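# Align the odd knob in each knob-box row

## Task

The knob box has rows of knobs (A1 to A4, B1 to B4, etc.), and in every row at least three knobs already aim at one common mark. Rotate each knob whose mark differs from that majority so it matches its row. Every other knob must still aim at the mark it started on when the job ends.

## Robot and tools

Robot: two FANUC CRX-5iA arms, left_arm and right_arm, each ending in a two-finger parallel gripper that opens up to 50 mm. The fingers point along the gripper's own +z axis and move apart along its x axis. A camera block juts about 10 cm toward the gripper's -y side and rotates with it. The reported end_effector_position is the spot between the finger pads; the fingertips extend 17.5 mm past it.

Frame: everything uses the scene frame. Its origin is at table-top height, halfway between the two nominal bases. +x points out over the table, +y toward left_arm, +z up. Image left and right do not match arm names. Calibrated bases: left_arm at (-0.065, +0.448, 0) m, right_arm at (+0.003, -0.484, 0) m, both turned slightly about z. Reported positions can be off by a few centimetres, more at long reach.

The 18-number row, used by execute_actions and move: first left_arm dx, dy, dz, rx, ry, rz, then left gripper position, force_limit, speed, then the same nine for right_arm and its gripper. Every number lies in [-1, 1]. dx to rz are offsets, not poses. They run along the scene axes and count from that arm's Hand target as it stood when the action or move began. 1.0 means 0.6 m of travel or 180 degrees. rx, ry, rz form one rotation vector, turning about the Hand target's position. Sending the same offset again moves the arm on by that amount again. Six zeros re-command the current Hand target. Always resend each gripper's three numbers; a 0 there is a real command.

Gripper numbers: position +1 is fully open, about -0.65 has the pads touching, and -1 means close until blocked. force_limit runs from about 20 N per pad at -1, through 102 N at 0, to 185 N at +1. speed runs from 20 mm/s at -1, through 85 at 0, to 150 at +1. Both start at +1. A new force_limit or speed only takes effect once position changes by 0.01 or more. To leave a gripper as it is, repeat its last three numbers.

execute_actions(actions, cameras): actions is a list of actions. Each action holds up to 15 rows, one per 1/30 s step; a short action keeps its last row. Every row in an action counts from the action's start pose. Images return only for an empty list or when cameras names them.

move(target, speed, blend, blocking, cameras): target is one 18-number row or a list of up to 15 rows. All rows are offsets from the same starting Hand targets, not chained. speed is the path top speed in m/s, 0.002 to 1, default 0.25; turning is capped at twice that in rad/s. Give one value or one per target. blend, in metres, rounds corners in a list; 0 means stop at each target. The whole move is capped at 10 s. Paths ignore obstacles and the other arm, and the gripper lags more at higher speed. blocking=false returns after about 0.5 s while the motion continues.

wait(seconds 0 to 10), stop() brakes a running move, zoom_image(camera, region [x0, y0, x1, y1] in pixels, at most 504 by 504) enlarges the latest image, read_manual gives licence text only, and finished_scene(scene) ends the scene for good.

Cameras, all 896x504: cam_head_left, cam_head_right, cam_high, cam_low, cam_left_wrist, cam_right_wrist. Calibration matrices are given; fixed cameras may have shifted by a few degrees or millimetres.

Results: per arm, end_effector_position in metres and end_effector_quat_wxyz; Hand target, the last commanded pose after clipping, from which the next offsets count; joint velocities, or 'within noise'; flange force along the gripper axes, which is noisy and includes held weight; Tool commands; and the gripper's object_status. Its codes: 0 moving; 1 blocked while opening; 2 blocked while closing, which means a grip; 3 reached the commanded position or pads met. Gripper opening in mm is about (250 - position_measured) times 0.202. move adds a 'move:' line with the outcome, such as done, off_target, moving, held or fault, plus limits such as paced (pose clipped) or held (steps withheld). An arm not named there finished within 3 mm and 2 degrees.

Motion behaviour: each step, the command is clipped to within 70 mm and 16 degrees of the measured pose. A gripper often settles short of its Hand target; a fresh command, even all zeros, closes the gap. To stop pressing on something, command the target back past the gripper.

Avoid: any net outside force of 150 N, or joint torque at its limit (150 N m for waist, shoulder and elbow; 37.6 N m for the three wrist joints). Either stops that arm for 10 s. The arms are stiff, so aiming even slightly beyond a firm contact can trip this; approach slowly. A clearance check blocks commands that bring the arms too close, but not fingers closing on the other arm. Any hit or press between the arms can fail the job. Long holds, stretched-out reach or pushing toward unreachable poses heat motors; after a MOTOR HOT line, an over-temperature stop of 30 to 60 s may follow. Don't slam, drop anything, release moving parts, or let objects leave the table.

Each tool is called after ">>>" as name(argument=value, ...) on one line, values as JSON.

## Session

>>> execute_actions(actions=[])

Scene clock: 0.00 s.
left_arm: end_effector_position=(+0.1790, -0.1054, +0.1641) position_measured=3 object_status=3 end_effector_quat_wxyz=(+0.142, +0.535, +0.596, -0.582) | right_arm: end_effector_position=(+0.1883, -0.6763, +0.1324) position_measured=3 object_status=3 end_effector_quat_wxyz=(-0.124, +0.753, +0.563, +0.318)
Joint positions: left_arm=[-0.595 0.394 -0.662 1.549 -1.253 -0.432] | right_arm=[-1.03 -0.049 -0.411 -0.595 -1.589 0.884]
Joint velocities: within noise
Flange force (N): no reading
Hand target: left_arm +0.1790, -0.1054, +0.1641; +0.142, +0.535, +0.596, -0.582 | right_arm +0.1883, -0.6763, +0.1324; -0.124, +0.753, +0.563, +0.318
Tool commands: left_gripper/position=+1.0 left_gripper/force_limit=+1.0 left_gripper/speed=+1.0 right_gripper/position=+1.0 right_gripper/force_limit=+1.0 right_gripper/speed=+1.0
camera_calibration:
cam_left_wrist: T_world_to_cam=[[-0.392141, 0.470076, -0.79073, 0.260626], [0.90506, 0.0433537, -0.423068, -0.0659949], [-0.164593, -0.881561, -0.442448, 0.142938], [0, 0, 0, 1]] pos_world=[0.185458, 0.00635582, 0.241407]
cam_right_wrist: T_world_to_cam=[[0.160337, 0.766586, 0.621802, 0.41345], [0.772142, -0.489837, 0.404791, -0.505321], [0.614889, 0.415216, -0.670453, 0.384309], [0, 0, 0, 1]] pos_world=[0.0875815, -0.724042, 0.205126]

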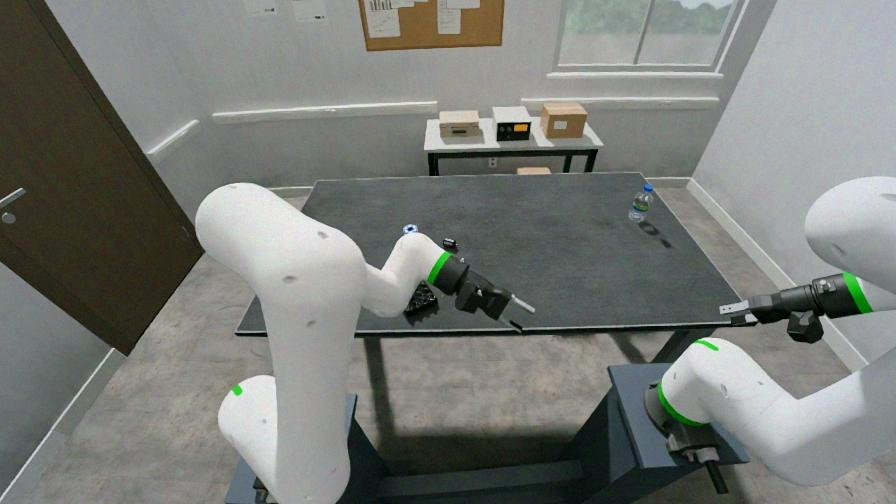

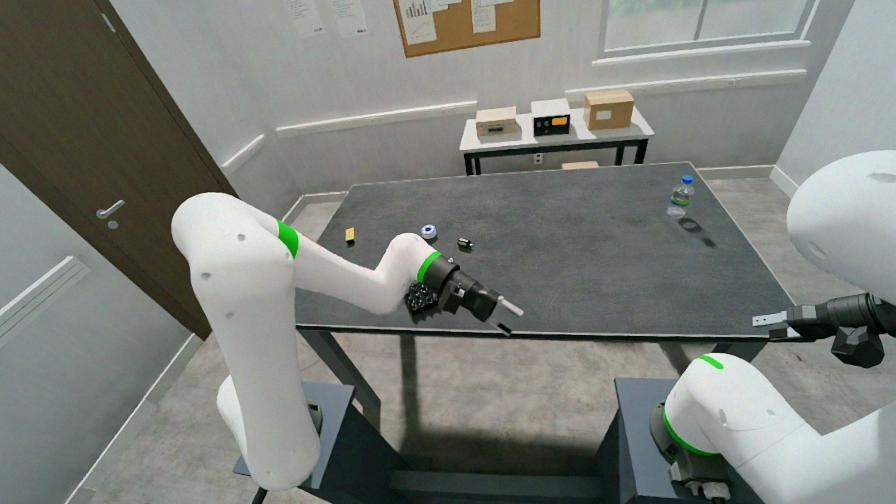

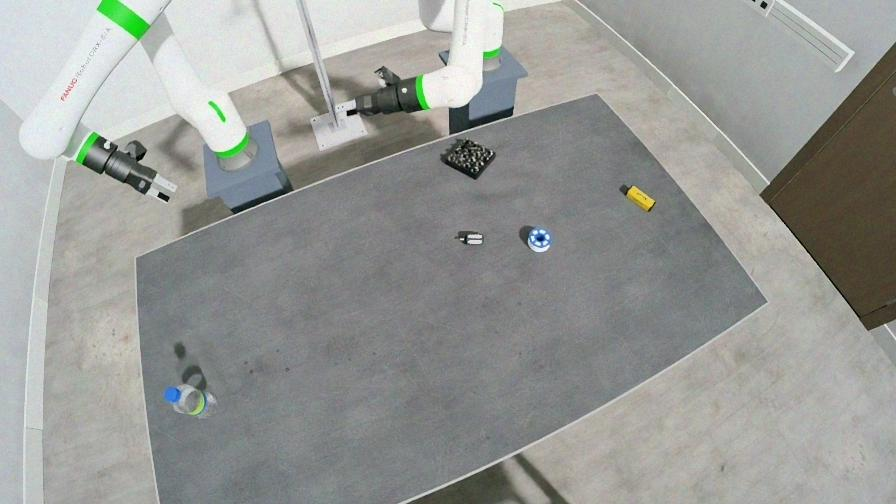

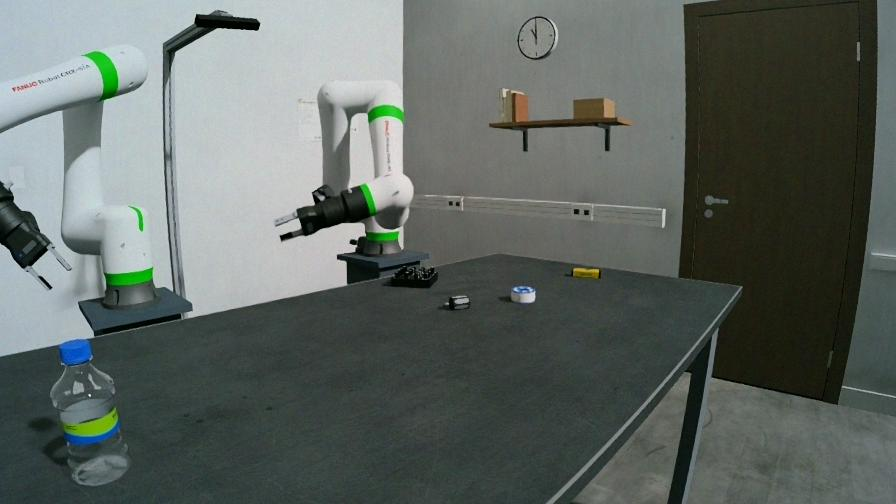

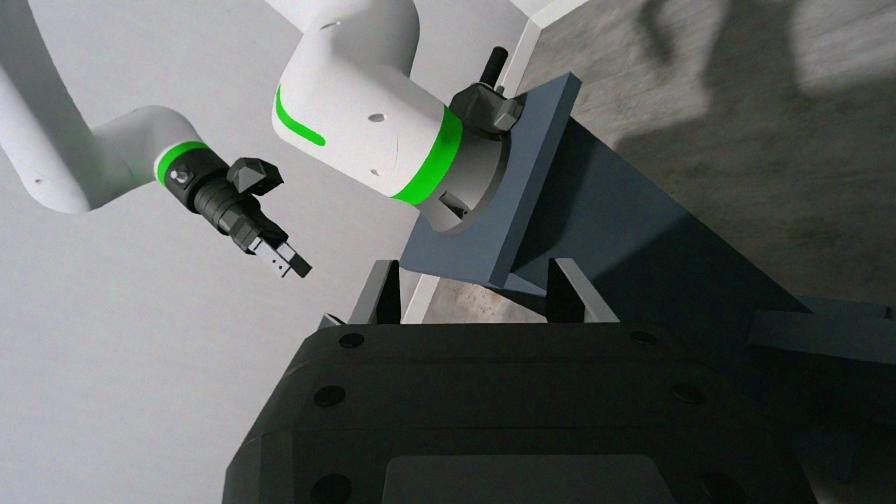

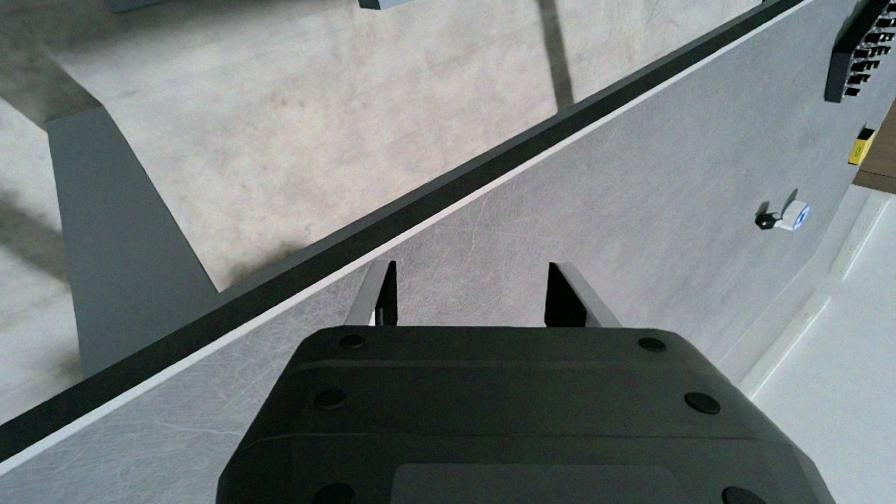

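>>> zoom_image(camera="cam_high", region=[425, 120, 515, 190])

>>> zoom_image(camera="cam_head_right", region=[380, 260, 470, 330])

Scaled by 5.600 from the camera's 896x504 image, which has a finer 1280x720 frame.

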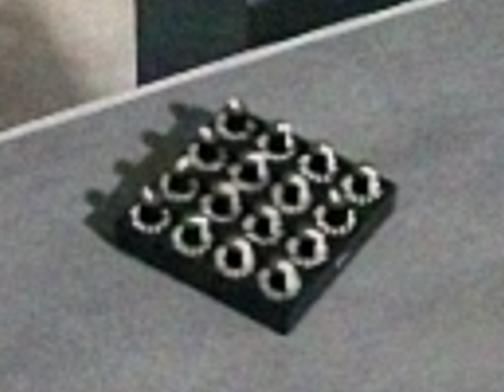

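Scaled by 5.600 from the camera's 896x504 image, which has a finer 1280x720 frame.

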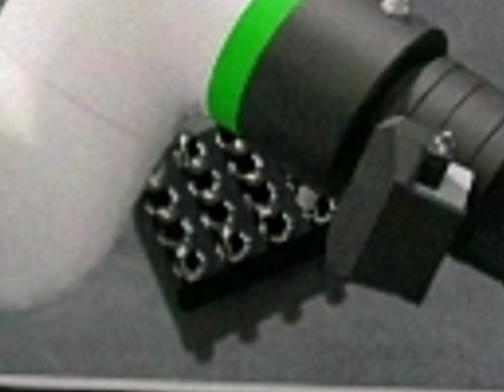

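>>> move(target=[[0.1,0.2,0.25,0.2,-0.1,0,1,1,1,0,0,0,0,0,0,1,1,1],[0.26,0.43,0.06,0.36,-0.193,0,1,1,1,0,0,0,0,0,0,1,1,1]], blend=0.05, cameras=["cam_left_wrist"])

>>> zoom_image(camera="cam_left_wrist", region=[300, 90, 650, 330])

Scene clock: 16.27 s.
left_arm: end_effector_position=(+0.3351, +0.1526, +0.2001) position_measured=3 object_status=3 end_effector_quat_wxyz=(+0.000, +0.668, +0.745, -0.001) | right_arm: end_effector_position=(+0.1883, -0.6763, +0.1324) position_measured=3 object_status=3 end_effector_quat_wxyz=(-0.124, +0.753, +0.563, +0.318)
Joint positions: left_arm=[-0.332 0.14 -0.039 0.001 -1.392 0.48] | right_arm=[-1.03 -0.049 -0.411 -0.595 -1.589 0.884]
Flange force (N): left_arm=[0.0 2.9 -0.8] | right_arm=[1.9 3.0 -2.7]
Hand target: left_arm +0.3350, +0.1526, +0.2001; +0.000, +0.668, +0.745, -0.001 | right_arm +0.1883, -0.6763, +0.1324; -0.124, +0.753, +0.563, +0.318
Off the commanded pose: left_arm 0.000 m, 0 deg | right_arm 0.000 m, 0 deg.
move: done
camera_calibration:
cam_left_wrist: T_world_to_cam=[[-0.11143, 0.993761, -0.00468112, -0.102287], [0.93904, 0.106834, 0.326787, -0.374235], [0.325248, 0.0320182, -0.945086, 0.209045], [0, 0, 0, 1]] pos_world=[0.272032, 0.134936, 0.319382]
Images, in order (width x height): cam_left_wrist 896x504.

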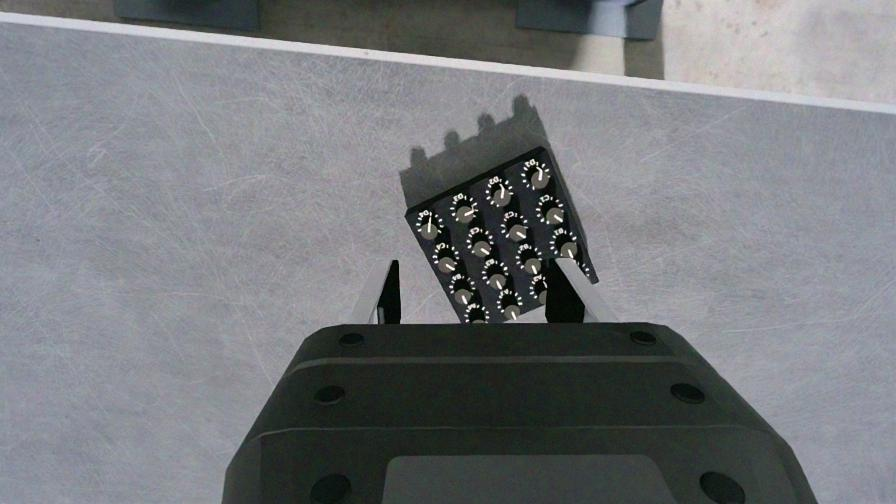

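Scaled by 1.440 from the camera's 896x504 image, which has a finer 1280x720 frame.

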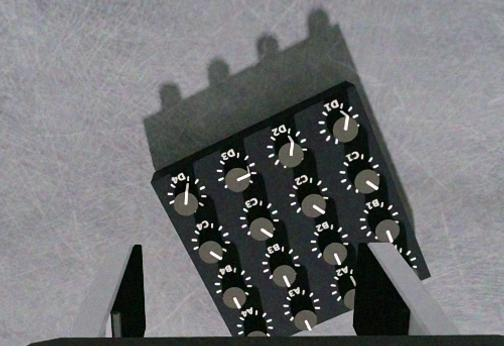

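>>> move(target=[0.13,0.03,0,0,0,0,1,1,1,0,0,0,0,0,0,1,1,1], cameras=["cam_left_wrist"])

>>> zoom_image(camera="cam_left_wrist", region=[350, 30, 630, 270])

>>> zoom_image(camera="cam_left_wrist", region=[380, 50, 500, 150])

>>> zoom_image(camera="cam_left_wrist", region=[480, 30, 600, 130])

>>> zoom_image(camera="cam_left_wrist", region=[430, 130, 590, 250])

Scene clock: 20.50 s.
left_arm: end_effector_position=(+0.4130, +0.1706, +0.2001) position_measured=3 object_status=3 end_effector_quat_wxyz=(+0.000, +0.668, +0.745, -0.001) | right_arm: end_effector_position=(+0.1883, -0.6763, +0.1324) position_measured=3 object_status=3 end_effector_quat_wxyz=(-0.124, +0.753, +0.563, +0.318)
Joint positions: left_arm=[-0.249 0.278 0.126 0.001 -1.419 0.397] | right_arm=[-1.03 -0.049 -0.411 -0.595 -1.589 0.884]
Flange force (N): left_arm=[-1.2 3.8 -0.6] | right_arm=[1.3 3.2 -2.1]
Hand target: left_arm +0.4130, +0.1706, +0.2001; +0.000, +0.668, +0.745, -0.001 | right_arm +0.1883, -0.6763, +0.1324; -0.124, +0.753, +0.563, +0.318
Off the commanded pose: left_arm 0.000 m, 0 deg | right_arm 0.000 m, 0 deg.
move: done
camera_calibration:
cam_left_wrist: T_world_to_cam=[[-0.11143, 0.993761, -0.00468112, -0.111483], [0.93904, 0.106834, 0.326787, -0.449403], [0.325248, 0.0320182, -0.945086, 0.1831], [0, 0, 0, 1]] pos_world=[0.350032, 0.152936, 0.319382]
Images, in order (width x height): cam_left_wrist 896x504.

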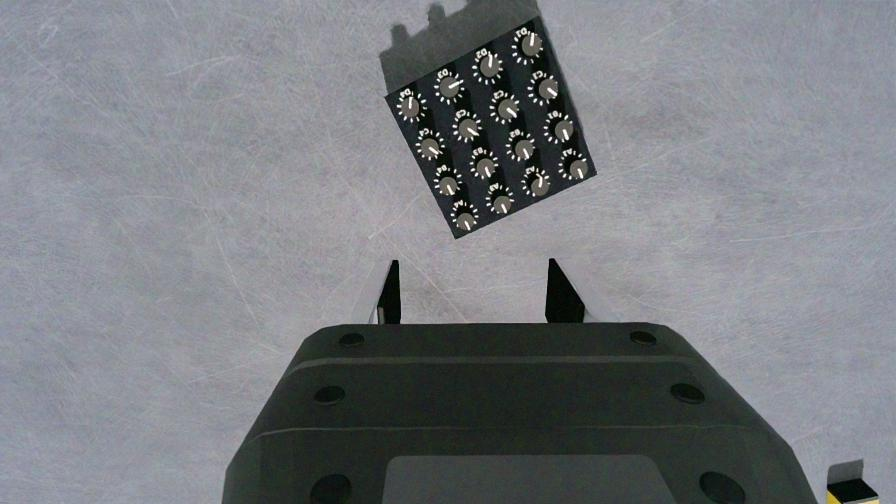

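Scaled by 1.800 from the camera's 896x504 image, which has a finer 1280x720 frame.

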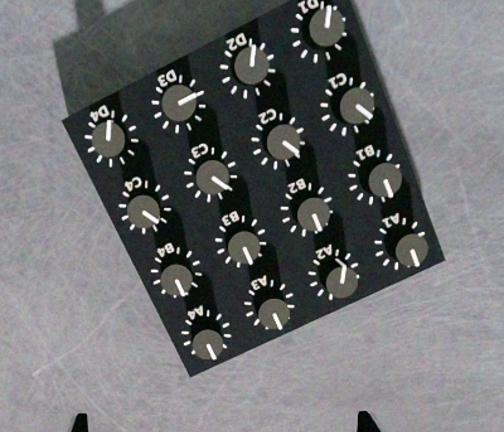

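Scaled by 4.200 from the camera's 896x504 image, which has a finer 1280x720 frame.

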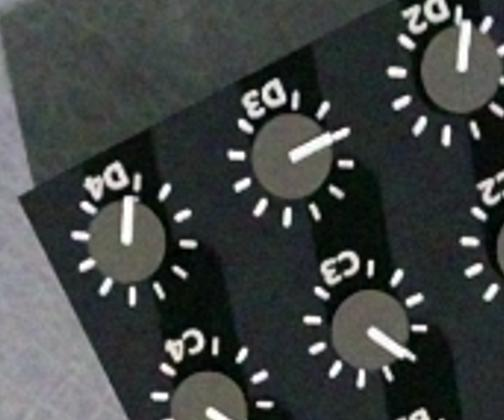

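Scaled by 4.200 from the camera's 896x504 image, which has a finer 1280x720 frame.

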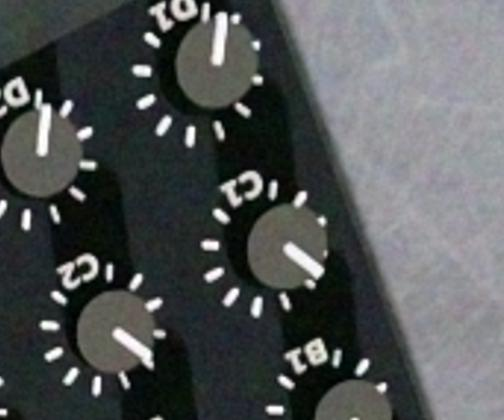

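Scaled by 3.150 from the camera's 896x504 image, which has a finer 1280x720 frame.

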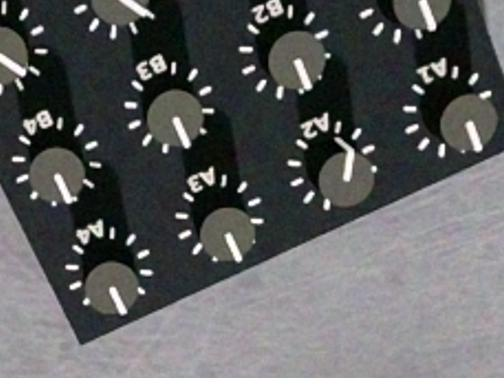

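>>> move(target=[-0.1188,-0.0293,-0.2077,0,0,0.139,-0.056,-1,0,0,0,0,0,0,0,1,1,1], cameras=["cam_left_wrist","cam_low"])

>>> zoom_image(camera="cam_left_wrist", region=[320, 120, 620, 340])

>>> zoom_image(camera="cam_low", region=[375, 240, 455, 300])

Scene clock: 47.37 s.
left_arm: end_effector_position=(+0.3418, +0.1530, +0.0755) position_measured=161 object_status=3 end_effector_quat_wxyz=(+0.000, +0.490, +0.871, -0.001) | right_arm: end_effector_position=(+0.1883, -0.6763, +0.1324) position_measured=3 object_status=3 end_effector_quat_wxyz=(-0.124, +0.753, +0.563, +0.318)
Joint positions: left_arm=[-0.326 0.249 -0.215 0.001 -1.106 0.911] | right_arm=[-1.03 -0.049 -0.411 -0.595 -1.589 0.884]
Flange force (N): left_arm=[-1.1 2.1 0.1] | right_arm=[1.5 2.8 -1.9]
Hand target: left_arm +0.3418, +0.1530, +0.0755; +0.000, +0.490, +0.871, +0.000 | right_arm +0.1883, -0.6763, +0.1324; -0.124, +0.753, +0.563, +0.318
Off the commanded pose: left_arm 0.000 m, 0 deg | right_arm 0.000 m, 0 deg.
move: done
camera_calibration:
cam_left_wrist: T_world_to_cam=[[-0.521268, 0.85338, -0.00477518, 0.0590437], [0.80574, 0.493996, 0.326727, -0.353524], [0.281181, 0.166465, -0.945107, 0.0835832], [0, 0, 0, 1]] pos_world=[0.292124, 0.110339, 0.194783]
Images, in order (width x height): cam_low 896x504, cam_left_wrist 896x504.

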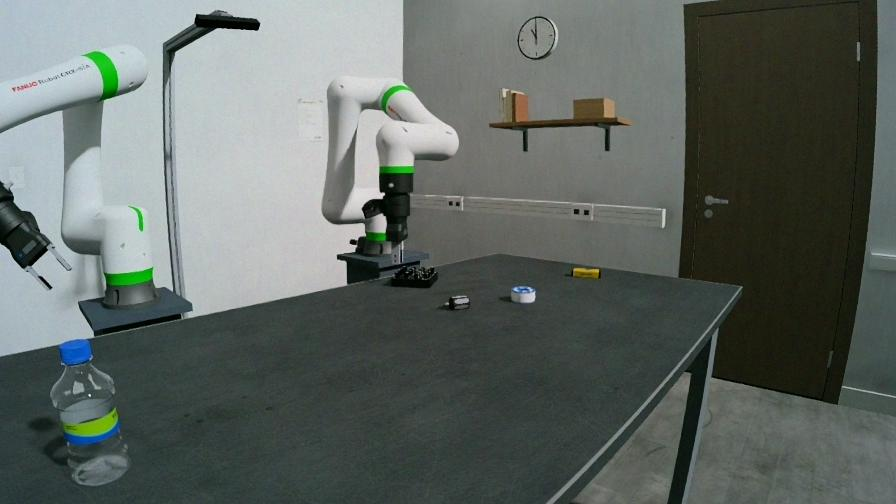

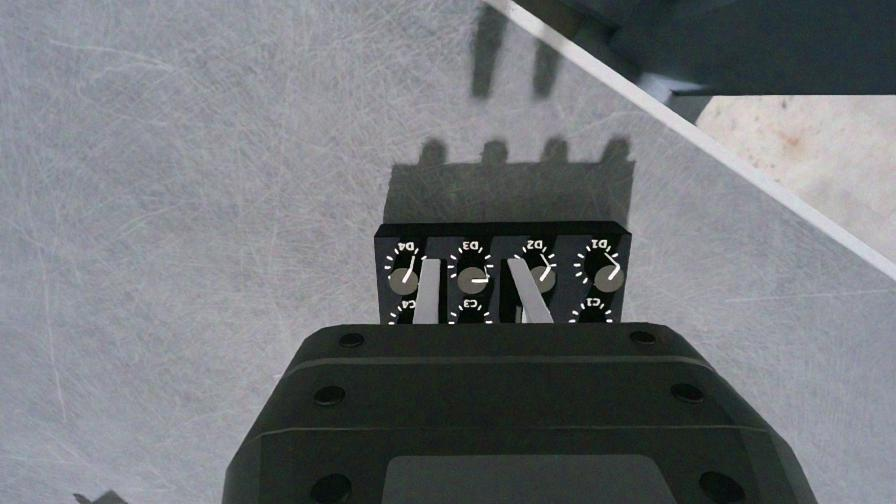

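Scaled by 1.680 from the camera's 896x504 image, which has a finer 1280x720 frame.

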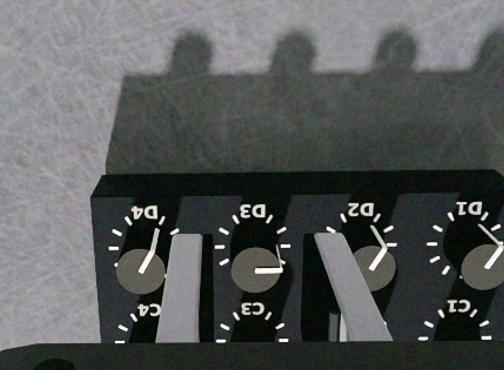

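Scaled by 6.300 from the camera's 896x504 image, which has a finer 1280x720 frame.

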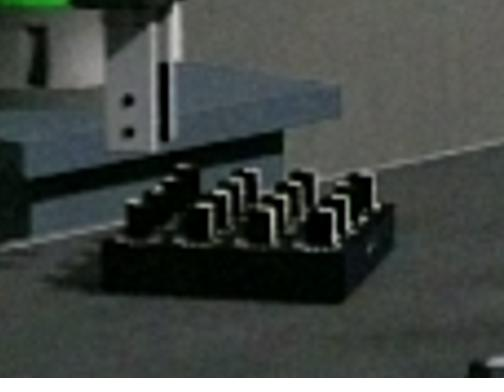

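>>> move(target=[[0.002,-0.001,-0.0467,0,0,0,-0.056,-1,0,0,0,0,0,0,0,1,1,1],[0.002,-0.001,-0.0467,0,0,0,-1,-1,-1,0,0,0,0,0,0,1,1,1],[0.002,-0.001,-0.0467,0,0,0.333,-1,-1,-1,0,0,0,0,0,0,1,1,1]], speed=[0.08,0.1,0.4], cameras=["cam_left_wrist"])

Scene clock: 56.67 s.
left_arm: end_effector_position=(+0.3430, +0.1524, +0.0475) position_measured=198 object_status=2 end_effector_quat_wxyz=(+0.001, -0.011, +1.000, +0.000) | right_arm: end_effector_position=(+0.1883, -0.6763, +0.1324) position_measured=3 object_status=3 end_effector_quat_wxyz=(-0.124, +0.753, +0.563, +0.318)
Joint positions: left_arm=[-0.327 0.285 -0.243 0 -1.042 1.958] | right_arm=[-1.03 -0.049 -0.411 -0.595 -1.589 0.884]
Flange force (N): left_arm=[-4.6 -1.7 0.8] | right_arm=[1.4 2.3 -2.3]
Hand target: left_arm +0.3430, +0.1524, +0.0475; +0.001, -0.011, +1.000, +0.000 | right_arm +0.1883, -0.6763, +0.1324; -0.124, +0.753, +0.563, +0.318
Off the commanded pose: left_arm 0.000 m, 0 deg | right_arm 0.000 m, 0 deg.
move: done
camera_calibration:
cam_left_wrist: T_world_to_cam=[[-0.999708, -0.0236942, -0.0046553, 0.35776], [-0.0239148, 0.944826, 0.3267, -0.129283], [-0.00334246, 0.326716, -0.945117, 0.130016], [0, 0, 0, 1]] pos_world=[0.354999, 0.088148, 0.166782]
Images, in order (width x height): cam_left_wrist 896x504.

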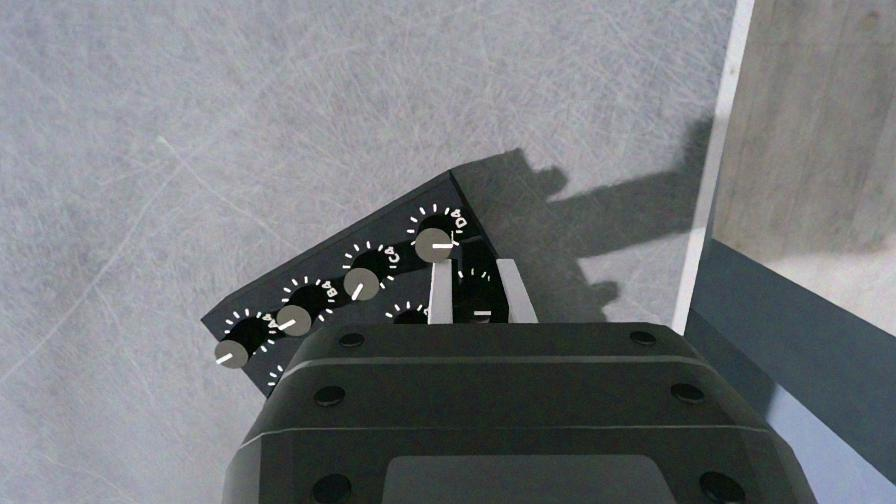

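>>> move(target=[[0,0,0,0,0,0,-0.188,-1,-1,0,0,0,0,0,0,1,1,1],[0,0,0.06,0,0,0,-0.188,-1,-1,0,0,0,0,0,0,1,1,1],[0.0875,0.1103,0.05,0,0,-0.333,-0.056,-1,-1,0,0,0,0,0,0,1,1,1]], speed=[0.1,0.1,0.4], cameras=["cam_left_wrist"])

>>> zoom_image(camera="cam_left_wrist", region=[320, 120, 620, 340])

Scene clock: 64.93 s.
left_arm: end_effector_position=(+0.3955, +0.2186, +0.0775) position_measured=161 object_status=3 end_effector_quat_wxyz=(+0.000, +0.490, +0.871, +0.000) | right_arm: end_effector_position=(+0.1883, -0.6763, +0.1324) position_measured=3 object_status=3 end_effector_quat_wxyz=(-0.124, +0.753, +0.563, +0.318)
Joint positions: left_arm=[-0.167 0.274 -0.178 0.001 -1.118 0.752] | right_arm=[-1.03 -0.049 -0.411 -0.595 -1.589 0.884]
Flange force (N): left_arm=[-2.0 2.4 0.5] | right_arm=[0.6 3.4 -2.7]
Hand target: left_arm +0.3955, +0.2186, +0.0775; +0.000, +0.490, +0.871, +0.000 | right_arm +0.1883, -0.6763, +0.1324; -0.124, +0.753, +0.563, +0.318
Off the commanded pose: left_arm 0.000 m, 0 deg | right_arm 0.000 m, 0 deg.
move: done
camera_calibration:
cam_left_wrist: T_world_to_cam=[[-0.521266, 0.853382, -0.00462854, 0.0310338], [0.805775, 0.493959, 0.326698, -0.429852], [0.281084, 0.166567, -0.945118, 0.0594712], [0, 0, 0, 1]] pos_world=[0.345824, 0.175939, 0.196782]
Images, in order (width x height): cam_left_wrist 896x504.

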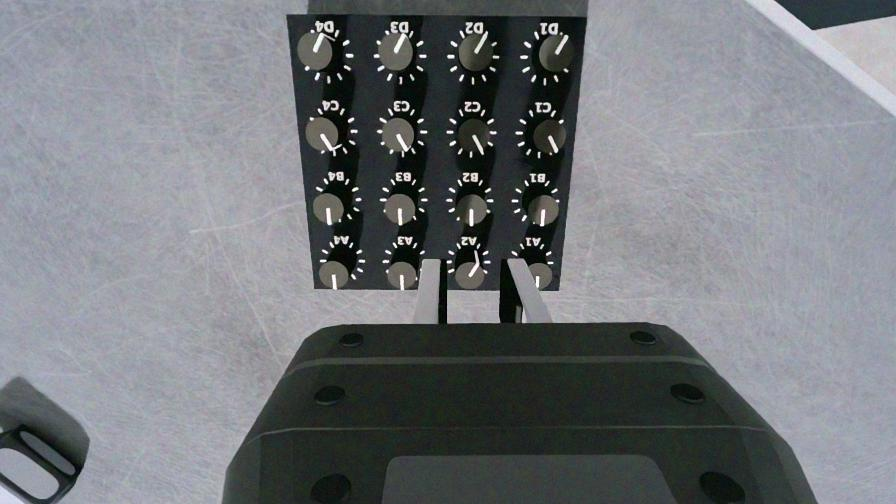

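Scaled by 1.680 from the camera's 896x504 image, which has a finer 1280x720 frame.

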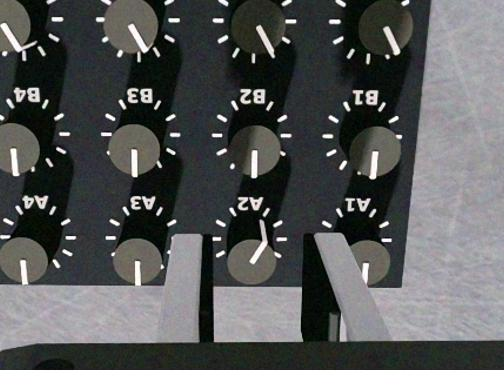

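>>> move(target=[[0.001,-0.0027,-0.05,0,0,0,-0.056,-1,-1,0,0,0,0,0,0,1,1,1],[0.001,-0.0027,-0.05,0,0,0,-1,-1,-1,0,0,0,0,0,0,1,1,1],[0.001,-0.0027,-0.05,0,0,-0.833,-1,-1,-1,0,0,0,0,0,0,1,1,1]], speed=[0.08,0.1,0.5])

>>> move(target=[[0,0,0,0,0,0,-0.188,-1,-1,0,0,0,0,0,0,1,1,1],[0,0,0.06,0,0,0,-0.188,-1,-1,0,0,0,0,0,0,1,1,1],[0,0,0.15,0,0,0.8,-0.188,-1,-1,0,0,0,0,0,0,1,1,1]], speed=[0.1,0.1,0.5], cameras=["cam_left_wrist"])

>>> zoom_image(camera="cam_left_wrist", region=[300, 90, 600, 320])

Scene clock: 74.47 s.
left_arm: end_effector_position=(+0.3961, +0.2170, +0.0475) position_measured=197 object_status=2 end_effector_quat_wxyz=(+0.000, +0.969, -0.248, +0.000) | right_arm: end_effector_position=(+0.1883, -0.6763, +0.1324) position_measured=3 object_status=3 end_effector_quat_wxyz=(-0.124, +0.753, +0.563, +0.318)
Joint positions: left_arm=[-0.171 0.313 -0.205 -0.001 -1.053 -1.86] | right_arm=[-1.03 -0.049 -0.411 -0.595 -1.589 0.884]
Flange force (N): left_arm=[5.4 -2.7 -0.5] | right_arm=[1.7 3.1 -1.9]
Hand target: left_arm +0.3961, +0.2170, +0.0475; +0.000, +0.969, -0.248, +0.000 | right_arm +0.1883, -0.6763, +0.1324; -0.124, +0.753, +0.563, +0.318
Off the commanded pose: left_arm 0.000 m, 0 deg | right_arm 0.000 m, 0 deg.
move: done

Scene clock: 78.63 s.
left_arm: end_effector_position=(+0.3961, +0.2170, +0.1375) position_measured=180 object_status=3 end_effector_quat_wxyz=(+0.000, +0.535, +0.845, +0.000) | right_arm: end_effector_position=(+0.1883, -0.6763, +0.1324) position_measured=3 object_status=3 end_effector_quat_wxyz=(-0.124, +0.753, +0.563, +0.318)
Joint positions: left_arm=[-0.17 0.222 -0.093 0.001 -1.256 0.651] | right_arm=[-1.03 -0.049 -0.411 -0.595 -1.589 0.884]
Flange force (N): left_arm=[-1.5 2.5 0.1] | right_arm=[1.6 3.5 -2.2]
Hand target: left_arm +0.3961, +0.2170, +0.1375; +0.000, +0.535, +0.845, +0.000 | right_arm +0.1883, -0.6763, +0.1324; -0.124, +0.753, +0.563, +0.318
Off the commanded pose: left_arm 0.000 m, 0 deg | right_arm 0.000 m, 0 deg.
move: done
camera_calibration:
cam_left_wrist: T_world_to_cam=[[-0.430075, 0.902781, -0.00470962, -0.013796], [0.852558, 0.407854, 0.326803, -0.449023], [0.296952, 0.136534, -0.945081, 0.116504], [0, 0, 0, 1]] pos_world=[0.342289, 0.179684, 0.256782]
Images, in order (width x height): cam_left_wrist 896x504.

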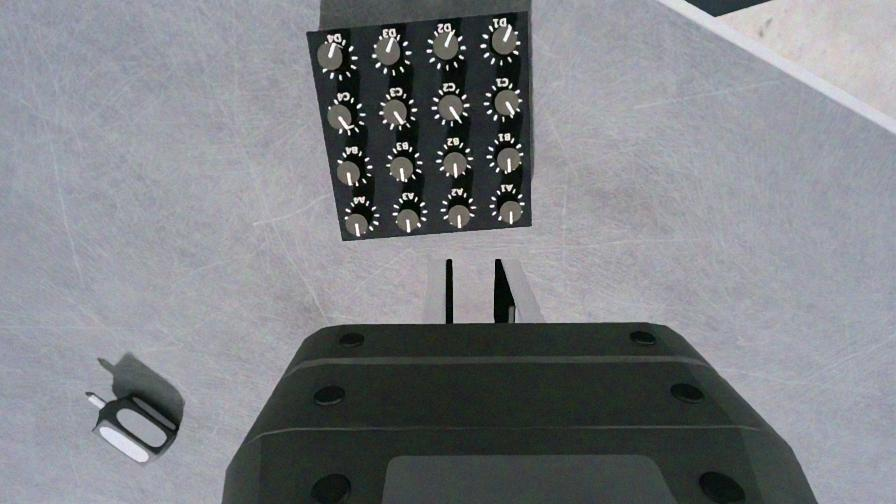

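Scaled by 1.680 from the camera's 896x504 image, which has a finer 1280x720 frame.

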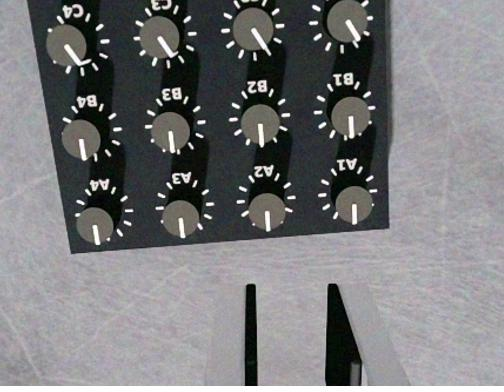

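All aligned.

>>> finished_scene(scene=2)

The scene is finished: the task was done.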